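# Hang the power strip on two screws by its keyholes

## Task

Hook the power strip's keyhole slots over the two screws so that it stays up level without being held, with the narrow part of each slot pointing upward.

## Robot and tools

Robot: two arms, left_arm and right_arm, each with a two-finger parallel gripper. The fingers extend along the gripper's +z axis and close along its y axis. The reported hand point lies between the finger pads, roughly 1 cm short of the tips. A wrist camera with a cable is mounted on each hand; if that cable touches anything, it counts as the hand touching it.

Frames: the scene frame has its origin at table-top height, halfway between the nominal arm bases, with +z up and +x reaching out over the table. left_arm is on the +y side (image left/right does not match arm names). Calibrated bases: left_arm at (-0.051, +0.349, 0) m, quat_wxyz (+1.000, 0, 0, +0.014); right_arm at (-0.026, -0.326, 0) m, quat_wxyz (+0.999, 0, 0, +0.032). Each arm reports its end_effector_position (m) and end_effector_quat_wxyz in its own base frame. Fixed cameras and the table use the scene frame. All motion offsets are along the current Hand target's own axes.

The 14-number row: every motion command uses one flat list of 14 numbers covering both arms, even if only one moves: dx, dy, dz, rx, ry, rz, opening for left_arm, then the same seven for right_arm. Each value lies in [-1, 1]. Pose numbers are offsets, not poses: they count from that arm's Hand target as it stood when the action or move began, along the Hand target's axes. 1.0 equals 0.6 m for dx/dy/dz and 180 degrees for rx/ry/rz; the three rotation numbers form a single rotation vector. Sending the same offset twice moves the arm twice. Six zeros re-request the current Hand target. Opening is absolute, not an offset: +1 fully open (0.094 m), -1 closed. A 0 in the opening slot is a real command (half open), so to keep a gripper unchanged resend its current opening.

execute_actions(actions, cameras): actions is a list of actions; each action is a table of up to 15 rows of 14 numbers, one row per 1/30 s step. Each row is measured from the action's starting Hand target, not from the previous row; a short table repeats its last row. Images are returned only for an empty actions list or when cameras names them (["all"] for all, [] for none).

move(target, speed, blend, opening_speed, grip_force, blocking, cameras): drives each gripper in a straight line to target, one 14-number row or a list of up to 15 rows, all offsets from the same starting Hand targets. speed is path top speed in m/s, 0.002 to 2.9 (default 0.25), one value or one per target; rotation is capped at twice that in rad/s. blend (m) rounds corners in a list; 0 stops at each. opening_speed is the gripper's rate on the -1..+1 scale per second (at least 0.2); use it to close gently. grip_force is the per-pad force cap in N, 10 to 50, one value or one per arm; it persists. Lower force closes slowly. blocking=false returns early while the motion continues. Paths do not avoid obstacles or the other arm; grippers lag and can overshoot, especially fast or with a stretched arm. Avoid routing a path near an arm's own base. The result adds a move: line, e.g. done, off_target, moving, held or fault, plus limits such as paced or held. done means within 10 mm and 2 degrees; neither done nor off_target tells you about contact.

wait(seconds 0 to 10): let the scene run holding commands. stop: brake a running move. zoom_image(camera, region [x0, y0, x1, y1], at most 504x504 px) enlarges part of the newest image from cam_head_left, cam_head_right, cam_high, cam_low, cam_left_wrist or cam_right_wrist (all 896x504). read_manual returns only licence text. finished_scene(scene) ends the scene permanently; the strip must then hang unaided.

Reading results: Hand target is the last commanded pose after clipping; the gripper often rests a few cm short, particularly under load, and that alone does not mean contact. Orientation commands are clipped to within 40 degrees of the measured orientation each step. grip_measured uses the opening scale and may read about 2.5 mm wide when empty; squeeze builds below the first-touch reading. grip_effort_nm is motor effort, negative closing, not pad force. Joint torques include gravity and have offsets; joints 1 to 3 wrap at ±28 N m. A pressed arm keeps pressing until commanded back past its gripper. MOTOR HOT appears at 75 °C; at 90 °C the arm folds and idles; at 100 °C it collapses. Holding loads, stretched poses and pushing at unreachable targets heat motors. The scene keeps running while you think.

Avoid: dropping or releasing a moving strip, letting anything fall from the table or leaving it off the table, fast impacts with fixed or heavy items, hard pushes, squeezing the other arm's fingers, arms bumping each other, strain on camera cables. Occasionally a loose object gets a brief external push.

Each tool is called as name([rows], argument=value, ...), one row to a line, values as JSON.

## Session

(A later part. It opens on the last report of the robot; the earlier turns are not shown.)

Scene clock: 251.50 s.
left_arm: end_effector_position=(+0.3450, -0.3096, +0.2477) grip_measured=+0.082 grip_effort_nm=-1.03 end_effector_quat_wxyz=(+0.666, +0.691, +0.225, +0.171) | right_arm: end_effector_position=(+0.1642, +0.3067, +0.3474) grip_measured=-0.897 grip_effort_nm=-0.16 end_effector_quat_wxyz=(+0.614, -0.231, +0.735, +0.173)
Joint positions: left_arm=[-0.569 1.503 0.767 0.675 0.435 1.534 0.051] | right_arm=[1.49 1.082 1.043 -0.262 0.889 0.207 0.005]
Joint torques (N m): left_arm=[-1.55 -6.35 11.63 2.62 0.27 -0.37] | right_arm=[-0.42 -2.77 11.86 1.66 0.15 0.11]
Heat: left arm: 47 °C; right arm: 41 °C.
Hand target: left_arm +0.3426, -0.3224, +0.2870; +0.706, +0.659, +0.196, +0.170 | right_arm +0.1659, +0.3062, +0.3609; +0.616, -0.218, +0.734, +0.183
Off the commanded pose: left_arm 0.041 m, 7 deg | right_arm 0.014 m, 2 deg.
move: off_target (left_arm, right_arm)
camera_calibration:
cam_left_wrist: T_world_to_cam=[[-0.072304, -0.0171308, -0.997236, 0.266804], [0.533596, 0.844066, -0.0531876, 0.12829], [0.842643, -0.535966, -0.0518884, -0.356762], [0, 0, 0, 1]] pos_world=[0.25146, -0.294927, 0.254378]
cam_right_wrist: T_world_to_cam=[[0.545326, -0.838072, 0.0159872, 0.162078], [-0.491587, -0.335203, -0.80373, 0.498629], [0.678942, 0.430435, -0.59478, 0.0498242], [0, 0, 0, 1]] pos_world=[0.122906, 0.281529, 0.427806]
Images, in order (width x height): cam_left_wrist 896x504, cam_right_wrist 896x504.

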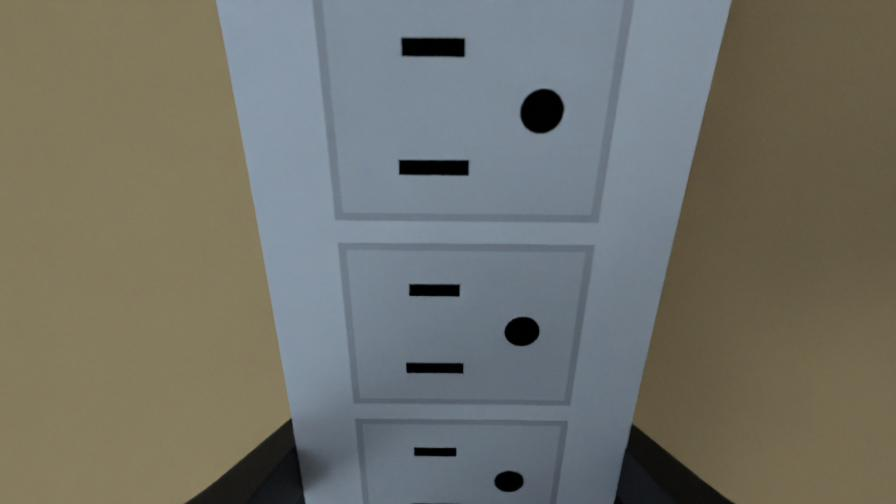

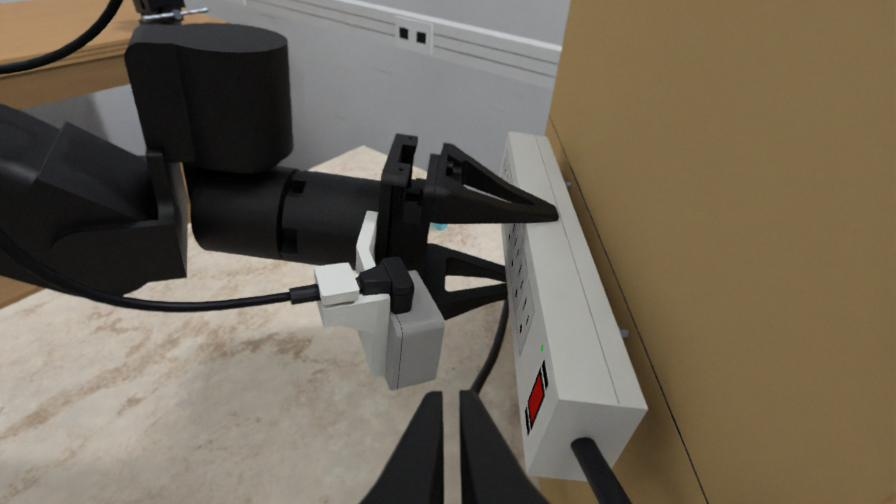

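move(target=[0.005,0.015,0.008,-0.012,-0.001,0.003,-0.2,0,0,0,0,0,0,-0.9], speed=0.05, cameras=["cam_right_wrist"])

zoom_image(camera="cam_right_wrist", region=[440, 80, 660, 250])

zoom_image(camera="cam_right_wrist", region=[480, 230, 700, 430])

Scene clock: 259.83 s.
left_arm: end_effector_position=(+0.3507, -0.3133, +0.2574) grip_measured=+0.082 grip_effort_nm=-1.03 end_effector_quat_wxyz=(+0.678, +0.680, +0.216, +0.179) | right_arm: end_effector_position=(+0.1642, +0.3067, +0.3474) grip_measured=-0.897 grip_effort_nm=-0.16 end_effector_quat_wxyz=(+0.614, -0.231, +0.735, +0.173)
Joint positions: left_arm=[-0.569 1.528 0.79 0.719 0.435 1.53 0.051] | right_arm=[1.49 1.082 1.043 -0.262 0.889 0.207 0.005]
Joint torques (N m): left_arm=[-1.18 -6.5 11.48 2.62 0.3 -0.41] | right_arm=[-0.4 -2.85 11.9 1.64 0.13 0.09]
Heat: left arm: 49 °C; right arm: 41 °C.
Hand target: left_arm +0.3478, -0.3244, +0.2960; +0.718, +0.647, +0.188, +0.176 | right_arm +0.1659, +0.3062, +0.3609; +0.616, -0.218, +0.734, +0.183
Off the commanded pose: left_arm 0.040 m, 7 deg | right_arm 0.014 m, 2 deg.
move: off_target (left_arm, right_arm)
camera_calibration:
cam_right_wrist: T_world_to_cam=[[0.545326, -0.838072, 0.0159872, 0.162078], [-0.491587, -0.335203, -0.80373, 0.498629], [0.678942, 0.430435, -0.59478, 0.0498242], [0, 0, 0, 1]] pos_world=[0.122906, 0.281529, 0.427806]
Images, in order (width x height): cam_right_wrist 896x504.

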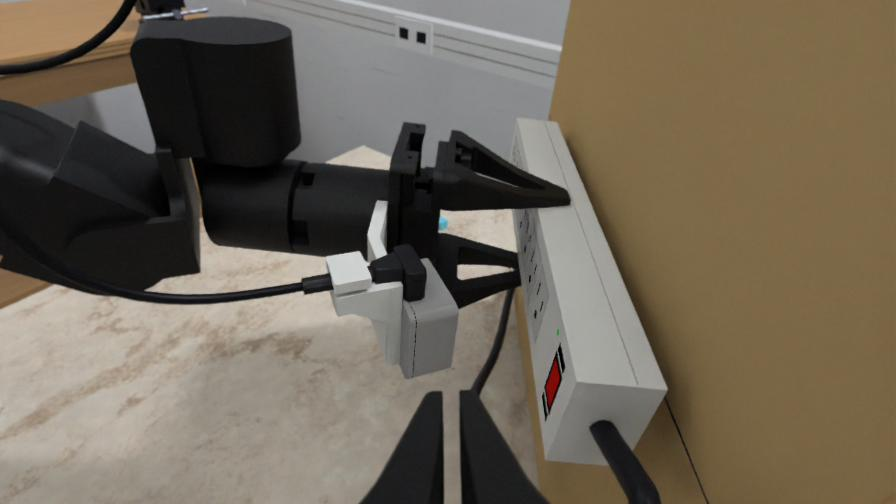

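Scaled by 2.291 from the camera's 896x504 image, which has a finer 1280x720 frame.

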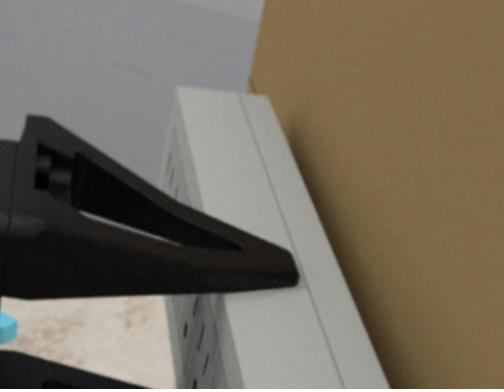

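Scaled by 2.291 from the camera's 896x504 image, which has a finer 1280x720 frame.

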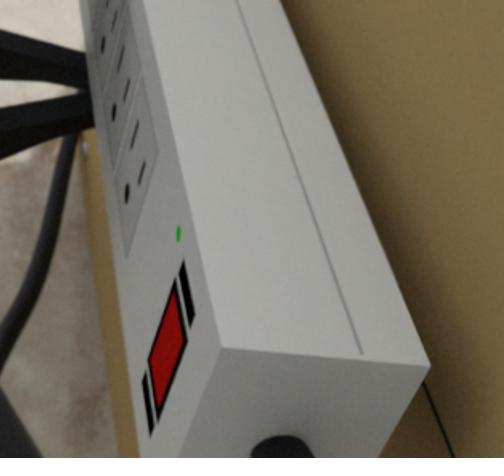

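move(target=[0.004,-0.003,0.015,0,0,0,-0.2,0,0,0,0,0,0,-0.9], speed=0.03, cameras=["cam_right_wrist"])

zoom_image(camera="cam_right_wrist", region=[500, 80, 720, 430])

Scene clock: 265.07 s.
left_arm: end_effector_position=(+0.3570, -0.3174, +0.2563) grip_measured=+0.082 grip_effort_nm=-1.03 end_effector_quat_wxyz=(+0.678, +0.679, +0.217, +0.179) | right_arm: end_effector_position=(+0.1642, +0.3067, +0.3474) grip_measured=-0.897 grip_effort_nm=-0.16 end_effector_quat_wxyz=(+0.614, -0.231, +0.735, +0.173)
Joint positions: left_arm=[-0.57 1.559 0.816 0.724 0.434 1.528 0.051] | right_arm=[1.49 1.082 1.043 -0.262 0.889 0.207 0.005]
Joint torques (N m): left_arm=[-1.72 -6.37 11.89 2.63 0.25 -0.4] | right_arm=[-0.28 -2.76 11.89 1.64 0.15 0.13]
Heat: left arm: 51 °C; right arm: 41 °C.
Hand target: left_arm +0.3544, -0.3311, +0.2951; +0.718, +0.647, +0.188, +0.176 | right_arm +0.1659, +0.3062, +0.3609; +0.616, -0.218, +0.734, +0.183
Off the commanded pose: left_arm 0.041 m, 7 deg | right_arm 0.014 m, 2 deg.
move: off_target (left_arm, right_arm)
camera_calibration:
cam_right_wrist: T_world_to_cam=[[0.545326, -0.838072, 0.0159872, 0.162078], [-0.491587, -0.335203, -0.80373, 0.498629], [0.678942, 0.430435, -0.59478, 0.0498242], [0, 0, 0, 1]] pos_world=[0.122906, 0.281529, 0.427806]
Images, in order (width x height): cam_right_wrist 896x504.

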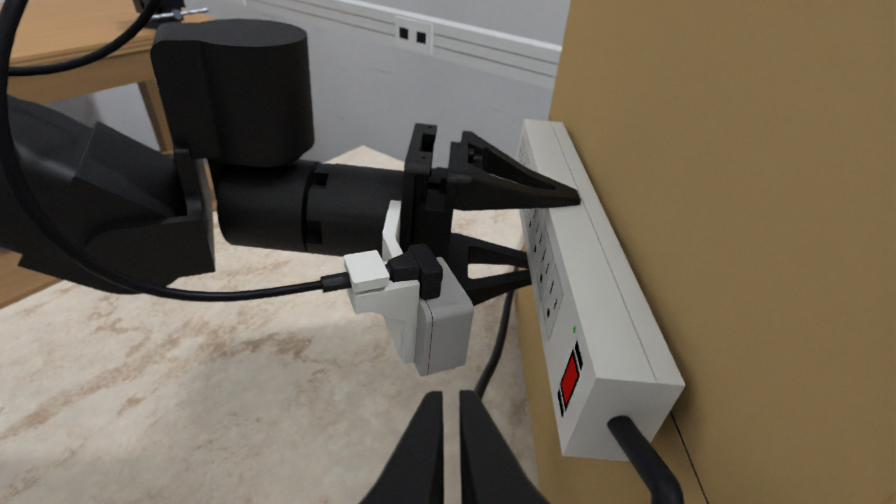

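Scaled by 1.440 from the camera's 896x504 image, which has a finer 1280x720 frame.

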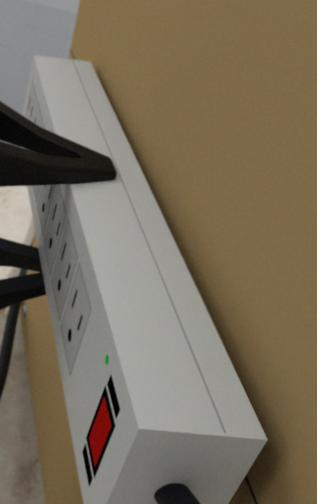

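move(target=[0.0,0,0.012,0,0,0,-0.2,0,0,0,0,0,0,-0.9], speed=0.03, cameras=["cam_right_wrist"])

zoom_image(camera="cam_right_wrist", region=[500, 80, 720, 430])

Scene clock: 268.77 s.
left_arm: end_effector_position=(+0.3578, -0.3195, +0.2564) grip_measured=+0.082 grip_effort_nm=-1.03 end_effector_quat_wxyz=(+0.677, +0.679, +0.218, +0.180) | right_arm: end_effector_position=(+0.1642, +0.3067, +0.3474) grip_measured=-0.897 grip_effort_nm=-0.17 end_effector_quat_wxyz=(+0.614, -0.231, +0.735, +0.173)
Joint positions: left_arm=[-0.576 1.565 0.821 0.725 0.424 1.527 0.051] | right_arm=[1.49 1.082 1.043 -0.262 0.889 0.207 0.005]
Joint torques (N m): left_arm=[-2.07 -5.33 13.31 2.61 0.24 -0.38] | right_arm=[-0.43 -2.86 11.82 1.62 0.17 0.11]
Heat: left arm: 51 °C; right arm: 41 °C.
Hand target: left_arm +0.3579, -0.3373, +0.2959; +0.718, +0.647, +0.188, +0.176 | right_arm +0.1659, +0.3062, +0.3609; +0.616, -0.218, +0.734, +0.183
Off the commanded pose: left_arm 0.043 m, 7 deg | right_arm 0.014 m, 2 deg.
move: off_target (left_arm, right_arm)
camera_calibration:
cam_right_wrist: T_world_to_cam=[[0.545326, -0.838072, 0.0159872, 0.162078], [-0.491587, -0.335203, -0.80373, 0.498629], [0.678942, 0.430435, -0.59478, 0.0498242], [0, 0, 0, 1]] pos_world=[0.122906, 0.281529, 0.427806]
Images, in order (width x height): cam_right_wrist 896x504.

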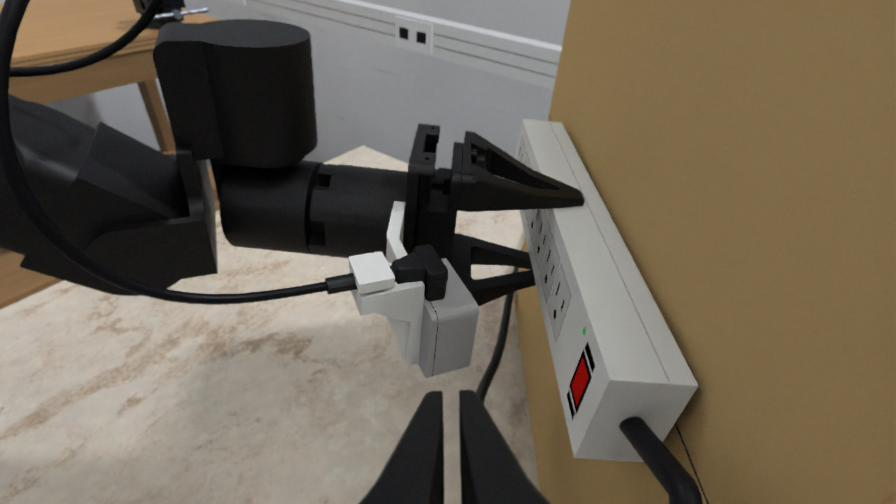

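Scaled by 1.440 from the camera's 896x504 image, which has a finer 1280x720 frame.

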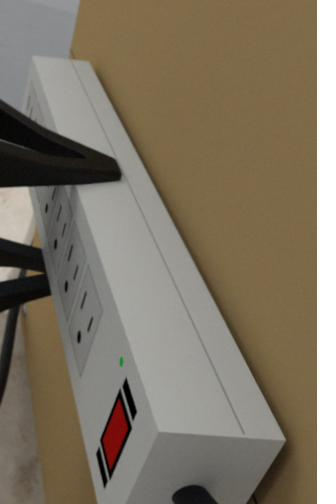

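move([
  [0,0,0,0,-0.012,0,-0.2,0,0,0,0,0,0,-0.9],
  [0,0,0,0,-0.012,-0.012,-0.2,0,0,0,0,0,0,-0.9],
  [0,0,0,0,-0.012,0.012,-0.2,0,0,0,0,0,0,-0.9],
  [0,0,0,0,-0.012,0.0,-0.2,0,0,0,0,0,0,-0.9],
], speed=0.03, cameras=["cam_right_wrist"])

zoom_image(camera="cam_right_wrist", region=[500, 80, 720, 430])

Scene clock: 280.33 s.
left_arm: end_effector_position=(+0.3576, -0.3199, +0.2560) grip_measured=+0.082 grip_effort_nm=-1.03 end_effector_quat_wxyz=(+0.679, +0.683, +0.208, +0.172) | right_arm: end_effector_position=(+0.1642, +0.3067, +0.3474) grip_measured=-0.897 grip_effort_nm=-0.16 end_effector_quat_wxyz=(+0.614, -0.231, +0.735, +0.173)
Joint positions: left_arm=[-0.563 1.574 0.829 0.724 0.465 1.533 0.051] | right_arm=[1.49 1.082 1.043 -0.262 0.889 0.207 0.005]
Joint torques (N m): left_arm=[-1.5 -5.14 13.53 2.63 0.39 -0.44] | right_arm=[-0.34 -2.69 11.89 1.67 0.13 0.12]
Heat: left arm: 51 °C; right arm: 42 °C.
Hand target: left_arm +0.3580, -0.3373, +0.2956; +0.721, +0.650, +0.175, +0.164 | right_arm +0.1659, +0.3062, +0.3609; +0.616, -0.218, +0.734, +0.183
Off the commanded pose: left_arm 0.044 m, 7 deg | right_arm 0.014 m, 2 deg.
move: off_target (left_arm, right_arm)
camera_calibration:
cam_right_wrist: T_world_to_cam=[[0.545326, -0.838072, 0.0159872, 0.162078], [-0.491587, -0.335203, -0.80373, 0.498629], [0.678942, 0.430435, -0.59478, 0.0498242], [0, 0, 0, 1]] pos_world=[0.122906, 0.281529, 0.427806]
Images, in order (width x height): cam_right_wrist 896x504.

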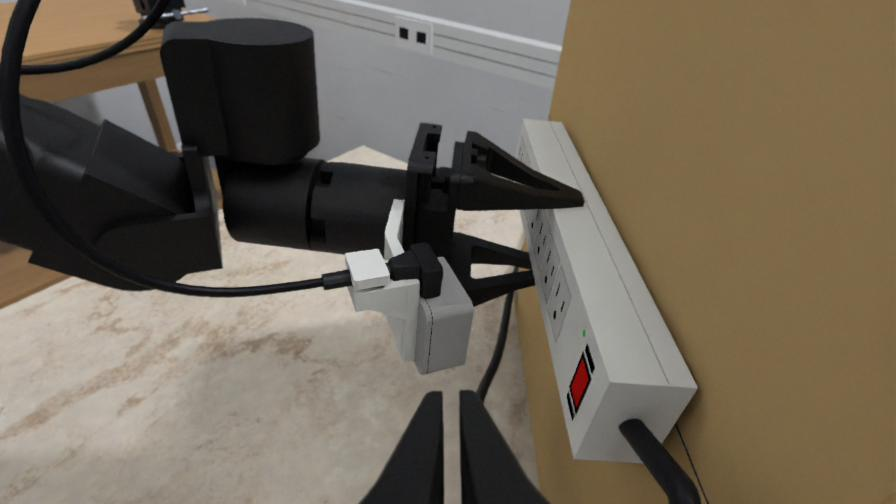

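Scaled by 1.440 from the camera's 896x504 image, which has a finer 1280x720 frame.

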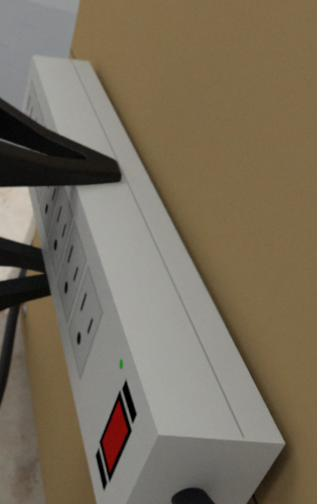

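move([
  [0,0,-0.012,0,0.006,0,-0.2,0,0,0,0,0,0,-0.9],
  [0,-0.025,-0.012,0,0.006,0,-0.2,0,0,0,0,0,0,-0.9],
], speed=0.03, cameras=["cam_right_wrist"])

zoom_image(camera="cam_right_wrist", region=[500, 80, 720, 430])

Scene clock: 284.77 s.
left_arm: end_effector_position=(+0.3577, -0.3197, +0.2559) grip_measured=+0.082 grip_effort_nm=-1.03 end_effector_quat_wxyz=(+0.685, +0.677, +0.206, +0.174) | right_arm: end_effector_position=(+0.1642, +0.3067, +0.3474) grip_measured=-0.897 grip_effort_nm=-0.16 end_effector_quat_wxyz=(+0.614, -0.231, +0.735, +0.173)
Joint positions: left_arm=[-0.563 1.582 0.817 0.765 0.463 1.525 0.051] | right_arm=[1.49 1.082 1.043 -0.262 0.889 0.207 0.005]
Joint torques (N m): left_arm=[-1.84 -4.86 9.8 2.85 0.19 -0.36] | right_arm=[-0.44 -2.85 11.89 1.64 0.11 0.09]
Heat: left arm: 52 °C; right arm: 42 °C.
Hand target: left_arm +0.3548, -0.3324, +0.2801; +0.719, +0.649, +0.181, +0.170 | right_arm +0.1659, +0.3062, +0.3609; +0.616, -0.218, +0.734, +0.183
Off the commanded pose: left_arm 0.027 m, 6 deg | right_arm 0.014 m, 2 deg.
move: off_target (left_arm, right_arm)
camera_calibration:
cam_right_wrist: T_world_to_cam=[[0.545326, -0.838072, 0.0159872, 0.162078], [-0.491587, -0.335203, -0.80373, 0.498629], [0.678942, 0.430435, -0.59478, 0.0498242], [0, 0, 0, 1]] pos_world=[0.122906, 0.281529, 0.427806]
Images, in order (width x height): cam_right_wrist 896x504.

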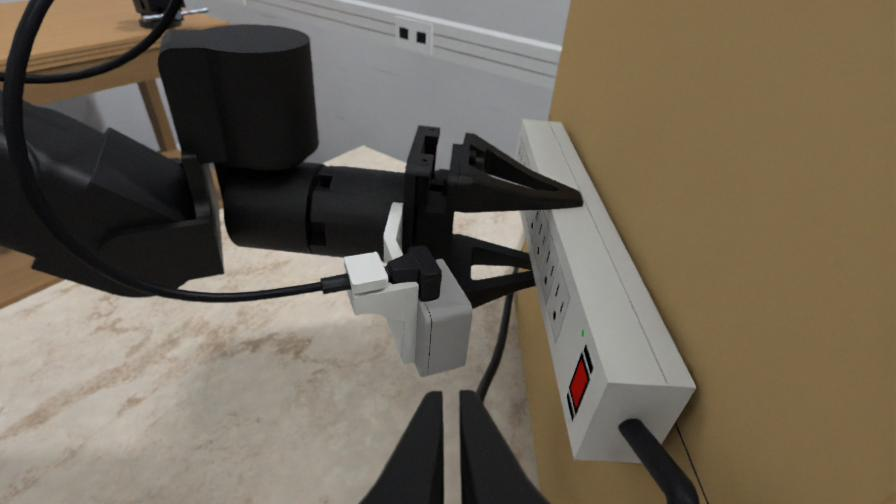

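Scaled by 1.440 from the camera's 896x504 image, which has a finer 1280x720 frame.

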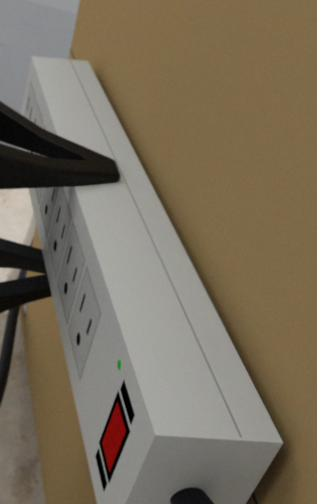

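move(target=[0,-0.02,0,0,0,0,-0.2,0,0,0,0,0,0,-0.9], speed=0.03, cameras=["cam_right_wrist","cam_head_right"])

zoom_image(camera="cam_right_wrist", region=[500, 80, 720, 430])

Scene clock: 288.40 s.
left_arm: end_effector_position=(+0.3572, -0.3194, +0.2544) grip_measured=+0.082 grip_effort_nm=-1.03 end_effector_quat_wxyz=(+0.697, +0.665, +0.200, +0.179) | right_arm: end_effector_position=(+0.1642, +0.3067, +0.3474) grip_measured=-0.897 grip_effort_nm=-0.16 end_effector_quat_wxyz=(+0.614, -0.231, +0.735, +0.173)
Joint positions: left_arm=[-0.563 1.607 0.79 0.857 0.463 1.512 0.051] | right_arm=[1.49 1.082 1.043 -0.262 0.889 0.207 0.005]
Joint torques (N m): left_arm=[-2.21 -4.15 10 2.51 0.12 -0.26] | right_arm=[-0.36 -2.77 12.01 1.66 0.14 0.07]
Heat: left arm: 53 °C; right arm: 42 °C.
Hand target: left_arm +0.3549, -0.3337, +0.2683; +0.719, +0.648, +0.181, +0.170 | right_arm +0.1659, +0.3062, +0.3609; +0.616, -0.218, +0.734, +0.183
Off the commanded pose: left_arm 0.020 m, 4 deg | right_arm 0.014 m, 2 deg.
move: off_target (left_arm, right_arm)
camera_calibration:
cam_right_wrist: T_world_to_cam=[[0.545326, -0.838072, 0.0159872, 0.162078], [-0.491587, -0.335203, -0.80373, 0.498629], [0.678942, 0.430435, -0.59478, 0.0498242], [0, 0, 0, 1]] pos_world=[0.122906, 0.281529, 0.427806]
Images, in order (width x height): cam_head_right 896x504, cam_right_wrist 896x504.

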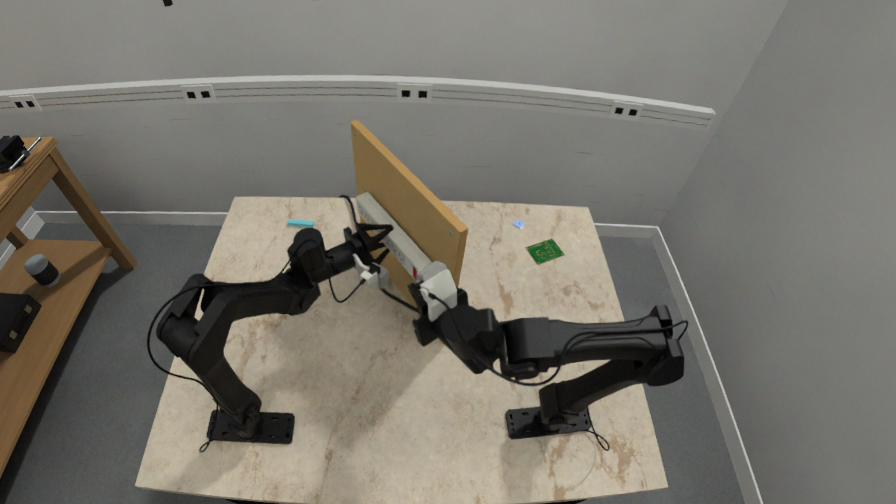

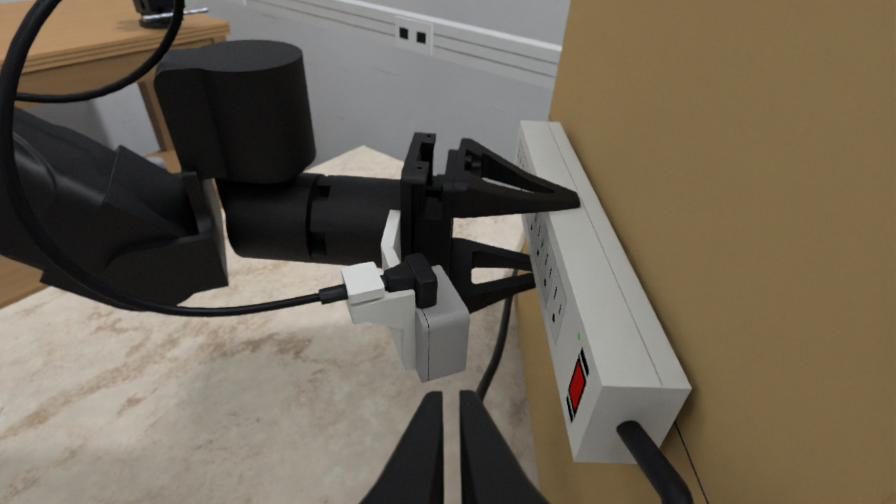

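Scaled by 1.440 from the camera's 896x504 image, which has a finer 1280x720 frame.

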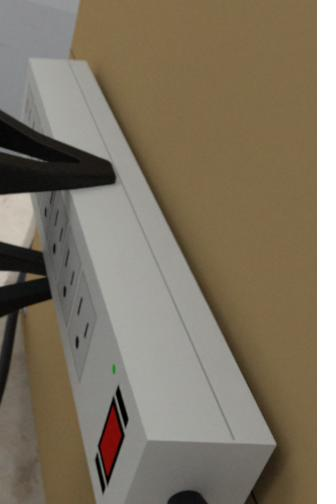

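move(target=[0,-0.025,0.003,0,0,0,-0.2,0,0,0,0,0,0,-0.9], speed=0.03, cameras=["cam_right_wrist"])

zoom_image(camera="cam_right_wrist", region=[500, 80, 720, 430])

Scene clock: 291.10 s.
left_arm: end_effector_position=(+0.3567, -0.3193, +0.2515) grip_measured=+0.082 grip_effort_nm=-1.03 end_effector_quat_wxyz=(+0.711, +0.651, +0.189, +0.188) | right_arm: end_effector_position=(+0.1642, +0.3067, +0.3474) grip_measured=-0.897 grip_effort_nm=-0.16 end_effector_quat_wxyz=(+0.614, -0.231, +0.735, +0.173)
Joint positions: left_arm=[-0.563 1.645 0.761 0.975 0.465 1.506 0.051] | right_arm=[1.49 1.082 1.043 -0.262 0.889 0.207 0.005]
Joint torques (N m): left_arm=[-2.89 -3.51 10.56 2 0.03 -0.21] | right_arm=[-0.44 -2.74 11.97 1.62 0.13 0.14]
Heat: left arm: 53 °C; right arm: 42 °C.
Hand target: left_arm +0.3559, -0.3368, +0.2533; +0.719, +0.649, +0.182, +0.170 | right_arm +0.1659, +0.3062, +0.3609; +0.616, -0.218, +0.734, +0.183
Off the commanded pose: left_arm 0.018 m, 2 deg | right_arm 0.014 m, 2 deg.
move: off_target (left_arm, right_arm)
camera_calibration:
cam_right_wrist: T_world_to_cam=[[0.545326, -0.838072, 0.0159872, 0.162078], [-0.491587, -0.335203, -0.80373, 0.498629], [0.678942, 0.430435, -0.59478, 0.0498242], [0, 0, 0, 1]] pos_world=[0.122906, 0.281529, 0.427806]
Images, in order (width x height): cam_right_wrist 896x504.

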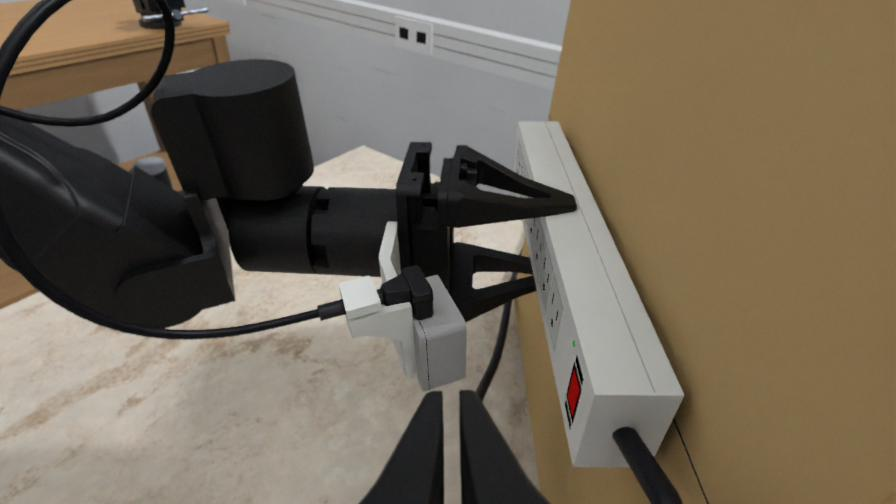

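Scaled by 1.440 from the camera's 896x504 image, which has a finer 1280x720 frame.

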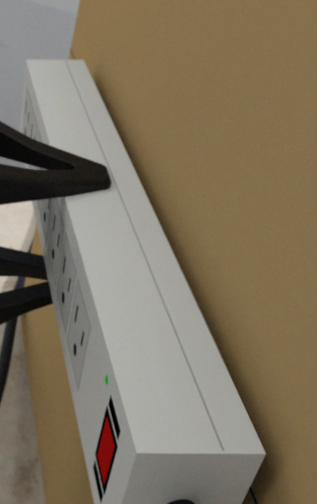

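move(target=[0,-0.012,0.0,0.035,0,0,-0.2,0,0,0,0,0,0,-0.9], speed=0.03, cameras=["cam_right_wrist","cam_left_wrist"])

zoom_image(camera="cam_right_wrist", region=[500, 80, 720, 430])

Scene clock: 297.73 s.
left_arm: end_effector_position=(+0.3570, -0.3196, +0.2463) grip_measured=+0.082 grip_effort_nm=-1.03 end_effector_quat_wxyz=(+0.685, +0.677, +0.180, +0.199) | right_arm: end_effector_position=(+0.1642, +0.3067, +0.3474) grip_measured=-0.897 grip_effort_nm=-0.17 end_effector_quat_wxyz=(+0.614, -0.231, +0.735, +0.173)
Joint positions: left_arm=[-0.562 1.615 0.783 0.853 0.466 1.583 0.051] | right_arm=[1.49 1.082 1.043 -0.262 0.889 0.207 0.005]
Joint torques (N m): left_arm=[-2.84 -5.15 12.31 1.17 0.09 -0.44] | right_arm=[-0.39 -2.77 11.88 1.66 0.12 0.13]
Heat: left arm: 50 °C; right arm: 42 °C.
Hand target: left_arm +0.3560, -0.3375, +0.2461; +0.683, +0.687, +0.191, +0.160 | right_arm +0.1659, +0.3062, +0.3609; +0.616, -0.218, +0.734, +0.183
Off the commanded pose: left_arm 0.018 m, 5 deg | right_arm 0.014 m, 2 deg.
move: off_target (left_arm, right_arm)
camera_calibration:
cam_left_wrist: T_world_to_cam=[[0.0377131, -0.0348301, -0.998681, 0.221484], [0.558199, 0.82967, -0.00785645, 0.105709], [0.828849, -0.557167, 0.0507316, -0.39943], [0, 0, 0, 1]] pos_world=[0.263708, -0.302538, 0.242287]
cam_right_wrist: T_world_to_cam=[[0.545326, -0.838072, 0.0159872, 0.162078], [-0.491587, -0.335203, -0.80373, 0.498629], [0.678942, 0.430435, -0.59478, 0.0498242], [0, 0, 0, 1]] pos_world=[0.122906, 0.281529, 0.427806]
Images, in order (width x height): cam_left_wrist 896x504, cam_right_wrist 896x504.

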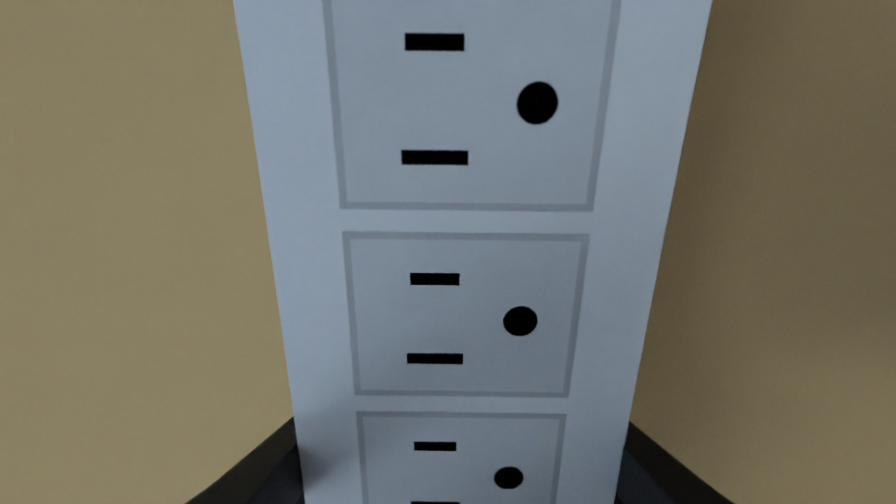

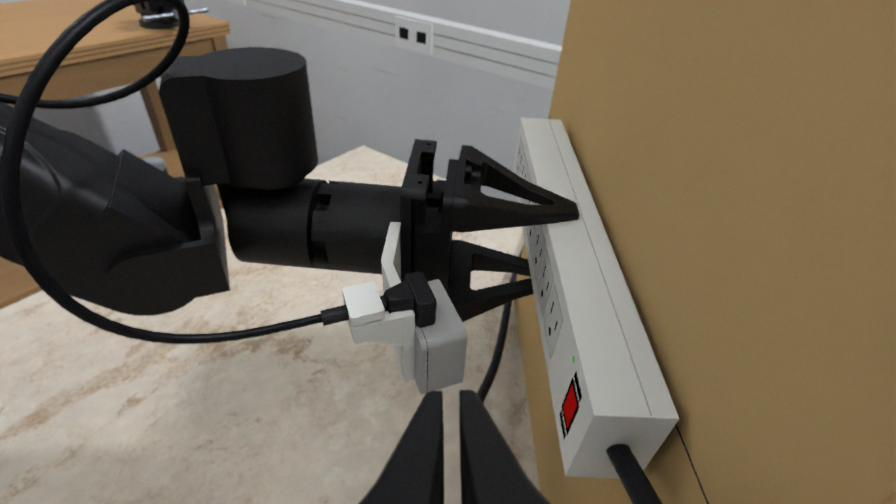

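Scaled by 1.440 from the camera's 896x504 image, which has a finer 1280x720 frame.

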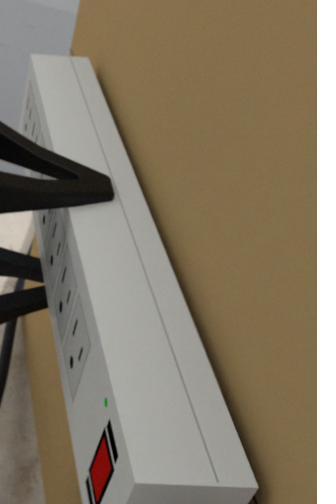

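move([
  [0,0.07,0,-0.03,-0.01,0,-0.2,0,0,0,0,0,0,-0.9],
  [0,0.075,0.03,-0.025,-0.02,0,-0.2,0,0,0,0,0,0,-0.9],
  [0,0.082,0.035,-0.025,-0.02,-0.008,-0.2,0,0,0,0,0,0,-0.9],
  [0,0.068,0.035,-0.025,-0.02,0.008,-0.2,0,0,0,0,0,0,-0.9],
  [0,0.075,0.035,-0.025,-0.02,0,-0.2,0,0,0,0,0,0,-0.9],
], speed=0.03, cameras=["cam_right_wrist"])

zoom_image(camera="cam_right_wrist", region=[500, 80, 720, 430])

Scene clock: 329.07 s.
left_arm: end_effector_position=(+0.3581, -0.3214, +0.2515) grip_measured=+0.082 grip_effort_nm=-1.03 end_effector_quat_wxyz=(+0.674, +0.702, +0.175, +0.149) | right_arm: end_effector_position=(+0.1642, +0.3067, +0.3474) grip_measured=-0.897 grip_effort_nm=-0.16 end_effector_quat_wxyz=(+0.614, -0.231, +0.735, +0.173)
Joint positions: left_arm=[-0.526 1.6 0.869 0.676 0.581 1.573 0.051] | right_arm=[1.49 1.082 1.043 -0.262 0.889 0.207 0.005]
Joint torques (N m): left_arm=[-5.57 -2.61 16.8 2.61 -0.31 -0.75] | right_arm=[-0.4 -2.78 11.79 1.66 0.15 0.09]
Heat: left arm: 47 °C; right arm: 43 °C.
Hand target: left_arm +0.3681, -0.3557, +0.2909; +0.715, +0.664, +0.163, +0.146 | right_arm +0.1659, +0.3062, +0.3609; +0.616, -0.218, +0.734, +0.183
Off the commanded pose: left_arm 0.053 m, 6 deg | right_arm 0.014 m, 2 deg.
move: off_target (left_arm, right_arm)
camera_calibration:
cam_right_wrist: T_world_to_cam=[[0.545326, -0.838072, 0.0159872, 0.162078], [-0.491587, -0.335203, -0.80373, 0.498629], [0.678942, 0.430435, -0.59478, 0.0498242], [0, 0, 0, 1]] pos_world=[0.122906, 0.281529, 0.427806]
Images, in order (width x height): cam_right_wrist 896x504.

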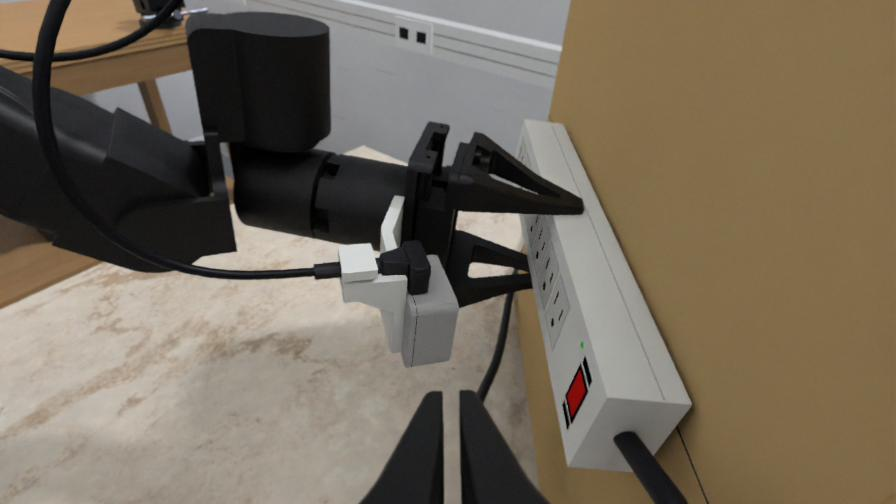

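Scaled by 1.440 from the camera's 896x504 image, which has a finer 1280x720 frame.

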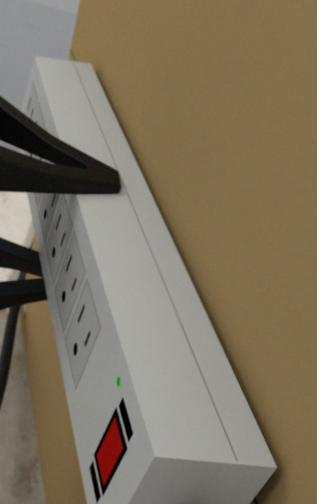

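move([
  [0,0.02,-0.03,0,0,-0.03,-0.2,0,0,0,0,0,0,-0.9],
  [0,0.02,0.0,0,0,-0.02,-0.2,0,0,0,0,0,0,-0.9],
], speed=0.03, cameras=["cam_right_wrist"])

zoom_image(camera="cam_right_wrist", region=[500, 80, 720, 430])

Scene clock: 334.90 s.
left_arm: end_effector_position=(+0.3592, -0.3217, +0.2559) grip_measured=+0.082 grip_effort_nm=-1.03 end_effector_quat_wxyz=(+0.677, +0.695, +0.214, +0.113) | right_arm: end_effector_position=(+0.1642, +0.3067, +0.3474) grip_measured=-0.897 grip_effort_nm=-0.16 end_effector_quat_wxyz=(+0.614, -0.231, +0.735, +0.173)
Joint positions: left_arm=[-0.526 1.59 0.893 0.627 0.58 1.477 0.051] | right_arm=[1.49 1.082 1.043 -0.262 0.889 0.207 0.005]
Joint torques (N m): left_arm=[-5.39 -3.58 16.84 2.7 -0.28 -0.47] | right_arm=[-0.39 -2.81 11.9 1.63 0.13 0.09]
Heat: left arm: 49 °C; right arm: 43 °C.
Hand target: left_arm +0.3681, -0.3548, +0.3028; +0.719, +0.659, +0.183, +0.123 | right_arm +0.1659, +0.3062, +0.3609; +0.616, -0.218, +0.734, +0.183
Off the commanded pose: left_arm 0.058 m, 7 deg | right_arm 0.014 m, 2 deg.
move: off_target (left_arm, right_arm)
camera_calibration:
cam_right_wrist: T_world_to_cam=[[0.545326, -0.838072, 0.0159872, 0.162078], [-0.491587, -0.335203, -0.80373, 0.498629], [0.678942, 0.430435, -0.59478, 0.0498242], [0, 0, 0, 1]] pos_world=[0.122906, 0.281529, 0.427806]
Images, in order (width x height): cam_right_wrist 896x504.

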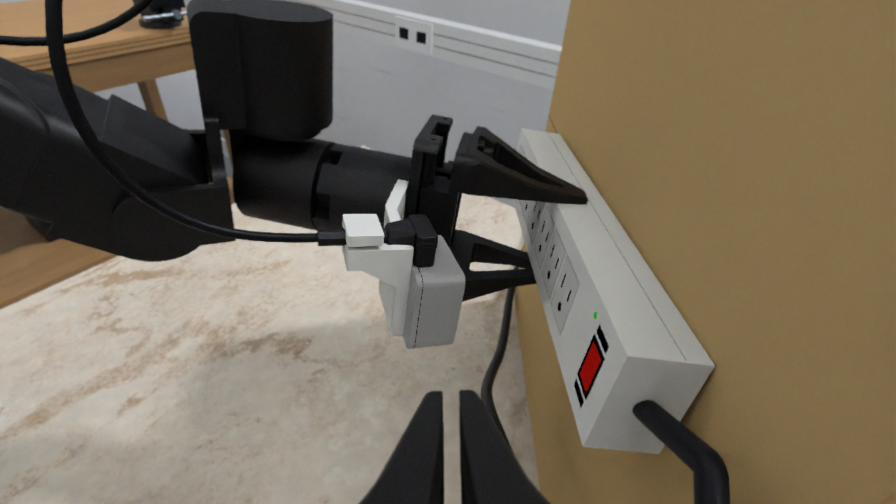

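Scaled by 1.440 from the camera's 896x504 image, which has a finer 1280x720 frame.

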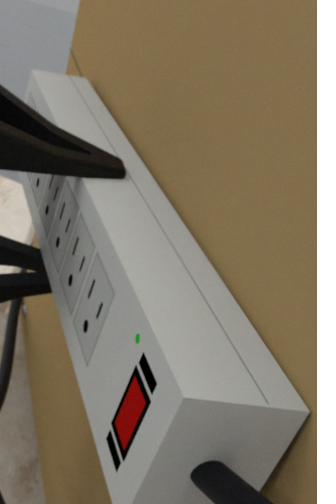

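move(target=[0,0,-0.12,0,0.02,0.02,-0.2,0,0,0,0,0,0,-0.9], speed=0.05, cameras=["cam_right_wrist","cam_left_wrist"])

zoom_image(camera="cam_right_wrist", region=[440, 80, 700, 430])

move(target=[0,0,0,0,0,0,-0.2,-0.09,0.0,0.0,0,0,0,-0.9], cameras=["cam_right_wrist"])

zoom_image(camera="cam_right_wrist", region=[440, 80, 700, 480])

Scene clock: 346.13 s.
left_arm: end_effector_position=(+0.3491, -0.2892, +0.2691) grip_measured=+0.082 grip_effort_nm=-1.03 end_effector_quat_wxyz=(+0.678, +0.684, +0.212, +0.167) | right_arm: end_effector_position=(+0.1642, +0.3067, +0.3474) grip_measured=-0.897 grip_effort_nm=-0.16 end_effector_quat_wxyz=(+0.614, -0.231, +0.735, +0.173)
Joint positions: left_arm=[-0.488 1.456 0.785 0.641 0.54 1.527 0.051] | right_arm=[1.49 1.082 1.043 -0.262 0.889 0.207 0.005]
Joint torques (N m): left_arm=[-0.13 -9.02 7.53 2.49 0.37 -0.32] | right_arm=[-0.46 -2.74 11.78 1.7 0.12 0.11]
Heat: left arm: 53 °C; right arm: 43 °C.
Hand target: left_arm +0.3374, -0.2899, +0.2982; +0.709, +0.660, +0.185, +0.166 | right_arm +0.1659, +0.3062, +0.3609; +0.616, -0.218, +0.734, +0.183
Off the commanded pose: left_arm 0.031 m, 5 deg | right_arm 0.014 m, 2 deg.
move: off_target (left_arm, right_arm)
camera_calibration:
cam_left_wrist: T_world_to_cam=[[-0.0536271, -0.0393864, -0.997784, 0.275939], [0.554819, 0.829615, -0.0625675, 0.100891], [0.830241, -0.556945, -0.0226375, -0.357694], [0, 0, 0, 1]] pos_world=[0.255794, -0.272048, 0.273542]
cam_right_wrist: T_world_to_cam=[[0.545326, -0.838072, 0.0159872, 0.162078], [-0.491587, -0.335203, -0.80373, 0.498629], [0.678942, 0.430435, -0.59478, 0.0498242], [0, 0, 0, 1]] pos_world=[0.122906, 0.281529, 0.427806]
Images, in order (width x height): cam_left_wrist 896x504, cam_right_wrist 896x504.

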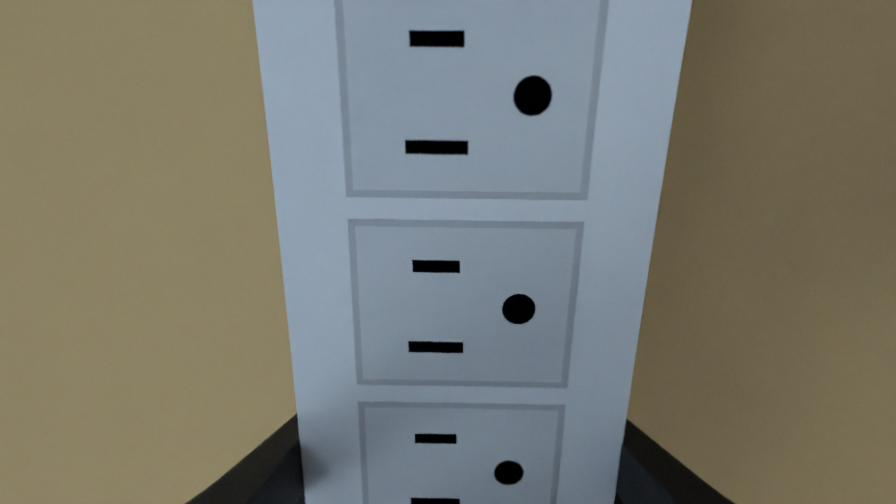

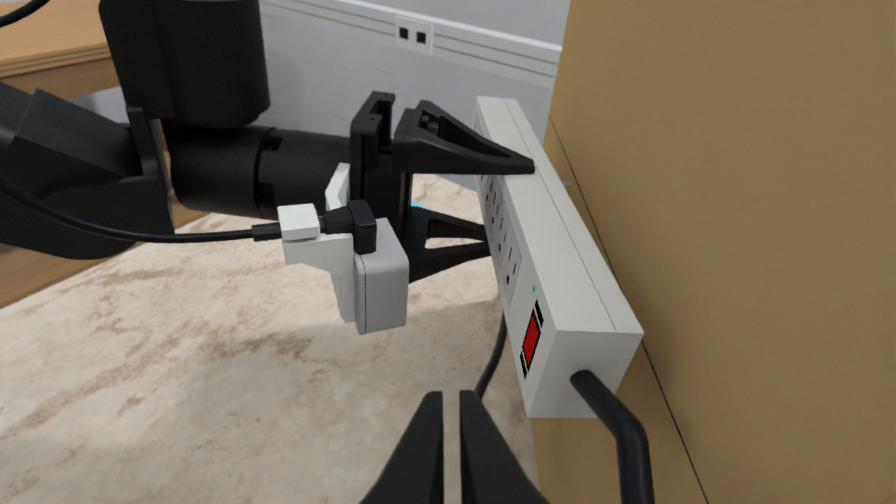

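Scaled by 1.440 from the camera's 896x504 image, which has a finer 1280x720 frame.

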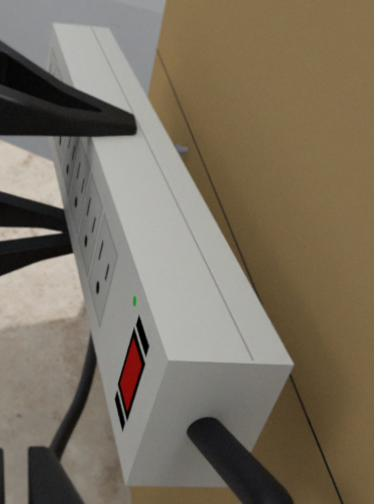

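Scene clock: 347.40 s.
left_arm: end_effector_position=(+0.3491, -0.2892, +0.2691) grip_measured=+0.082 grip_effort_nm=-1.03 end_effector_quat_wxyz=(+0.678, +0.684, +0.212, +0.167) | right_arm: end_effector_position=(+0.1723, +0.3125, +0.4038) grip_measured=-0.897 grip_effort_nm=-0.16 end_effector_quat_wxyz=(+0.614, -0.223, +0.736, +0.179)
Joint positions: left_arm=[-0.488 1.456 0.785 0.641 0.54 1.527 0.051] | right_arm=[1.456 1.165 1.312 -0.43 0.857 0.206 0.005]
Joint torques (N m): left_arm=[-0.13 -9.02 7.53 2.49 0.37 -0.32] | right_arm=[-0.35 -2.95 11.1 1.71 0.11 -0.02]
Heat: left arm: 52 °C; right arm: 43 °C.
Hand target: left_arm +0.3374, -0.2899, +0.2982; +0.709, +0.660, +0.185, +0.166 | right_arm +0.1738, +0.3112, +0.4140; +0.616, -0.218, +0.734, +0.183
Off the commanded pose: left_arm 0.031 m, 5 deg | right_arm 0.010 m, 1 deg.
move: off_target (left_arm)
camera_calibration:
cam_right_wrist: T_world_to_cam=[[0.542777, -0.83987, -0.00345987, 0.170544], [-0.498222, -0.318661, -0.806368, 0.54695], [0.676142, 0.439402, -0.591404, 0.0716377], [0, 0, 0, 1]] pos_world=[0.131498, 0.286049, 0.484]
Images, in order (width x height): cam_right_wrist 896x504.

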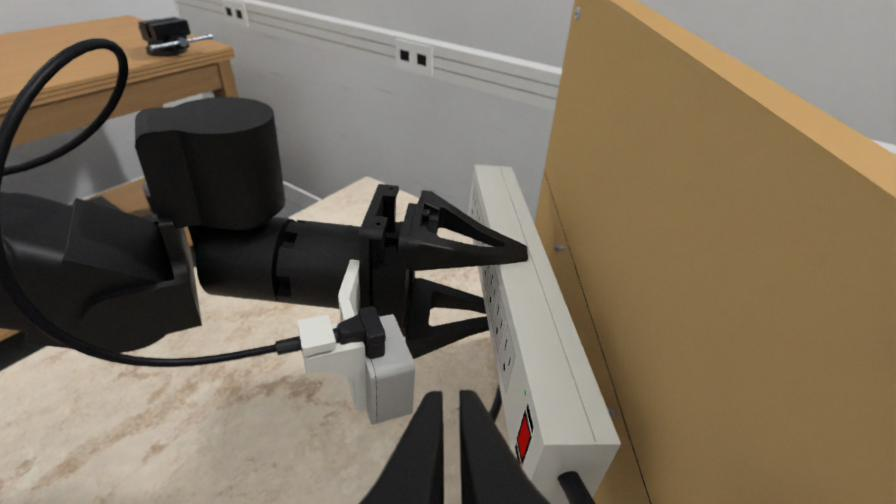

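Scaled by 1.260 from the camera's 896x504 image, which has a finer 1280x720 frame.

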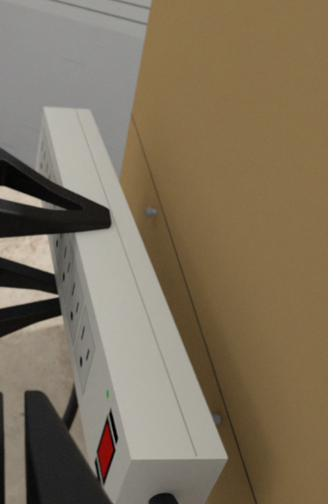

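move(target=[0,-0.032,0,0,0,0,-0.2,0.31,0.0,-0.03,0,-0.19,0,-0.9], speed=0.12, cameras=["cam_right_wrist","cam_head_right"])

zoom_image(camera="cam_right_wrist", region=[400, 80, 800, 430])

Scene clock: 368.63 s.
left_arm: end_effector_position=(+0.3444, -0.2867, +0.2635) grip_measured=+0.082 grip_effort_nm=-1.03 end_effector_quat_wxyz=(+0.685, +0.678, +0.203, +0.176) | right_arm: end_effector_position=(+0.1348, +0.2859, +0.2304) grip_measured=-0.897 grip_effort_nm=-0.16 end_effector_quat_wxyz=(+0.740, -0.221, +0.595, +0.221)
Joint positions: left_arm=[-0.488 1.458 0.735 0.722 0.54 1.531 0.051] | right_arm=[1.601 1.36 0.176 1.513 0.929 -0.334 0.005]
Joint torques (N m): left_arm=[-0.55 -5.87 7.39 2.54 0.32 -0.35] | right_arm=[0.57 -2.52 4.31 2.28 -0.24 0.16]
Heat: left arm: 52 °C; right arm: 42 °C.
Hand target: left_arm +0.3372, -0.2912, +0.2791; +0.709, +0.660, +0.185, +0.166 | right_arm +0.1319, +0.2840, +0.2340; +0.805, -0.155, +0.521, +0.239
Off the commanded pose: left_arm 0.018 m, 4 deg | right_arm 0.005 m, 14 deg.
joint sent to its limit (right arm) — joint 4 (wrist pitch), upper limit. The joint targets are off in orientation, not in position.
move: off_target (left_arm, right_arm)
camera_calibration:
cam_right_wrist: T_world_to_cam=[[0.58959, -0.806171, 0.0497281, 0.139742], [-0.173954, -0.186861, -0.966862, 0.335447], [0.788748, 0.561402, -0.250408, -0.122463], [0, 0, 0, 1]] pos_world=[0.0725546, 0.244088, 0.286716]
Images, in order (width x height): cam_head_right 896x504, cam_right_wrist 896x504.

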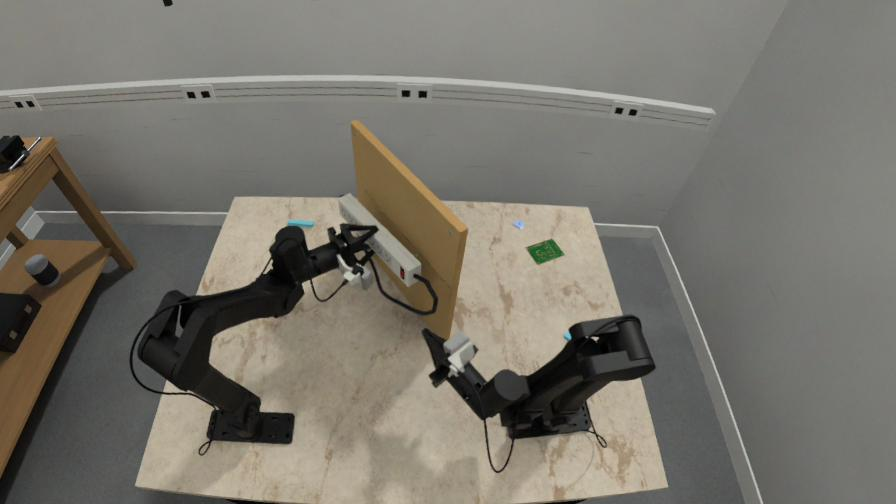

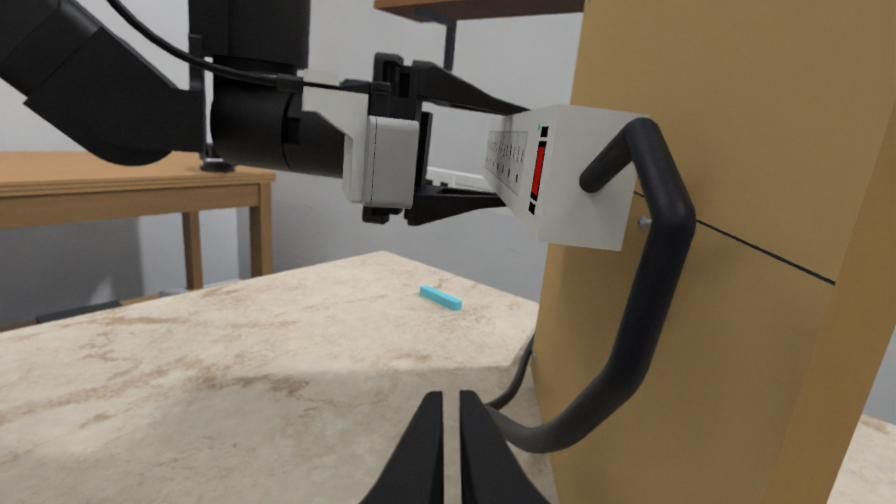

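Scaled by 1.260 from the camera's 896x504 image, which has a finer 1280x720 frame.

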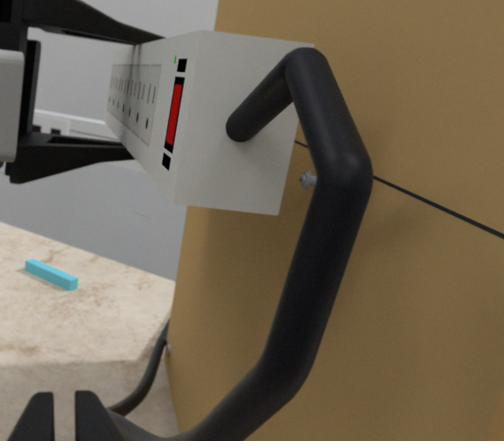

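zoom_image(camera="cam_head_right", region=[330, 180, 440, 300])

Scaled by 4.200 from the camera's 896x504 image, which has a finer 1280x720 frame.

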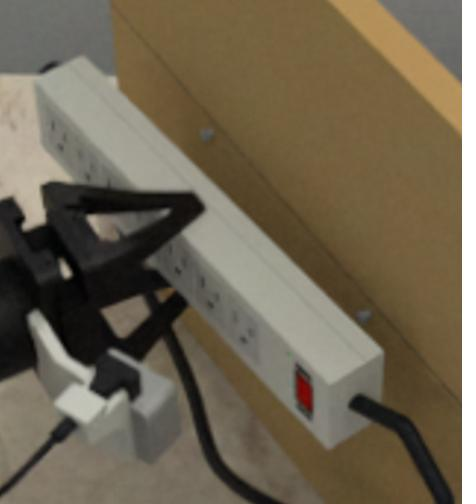

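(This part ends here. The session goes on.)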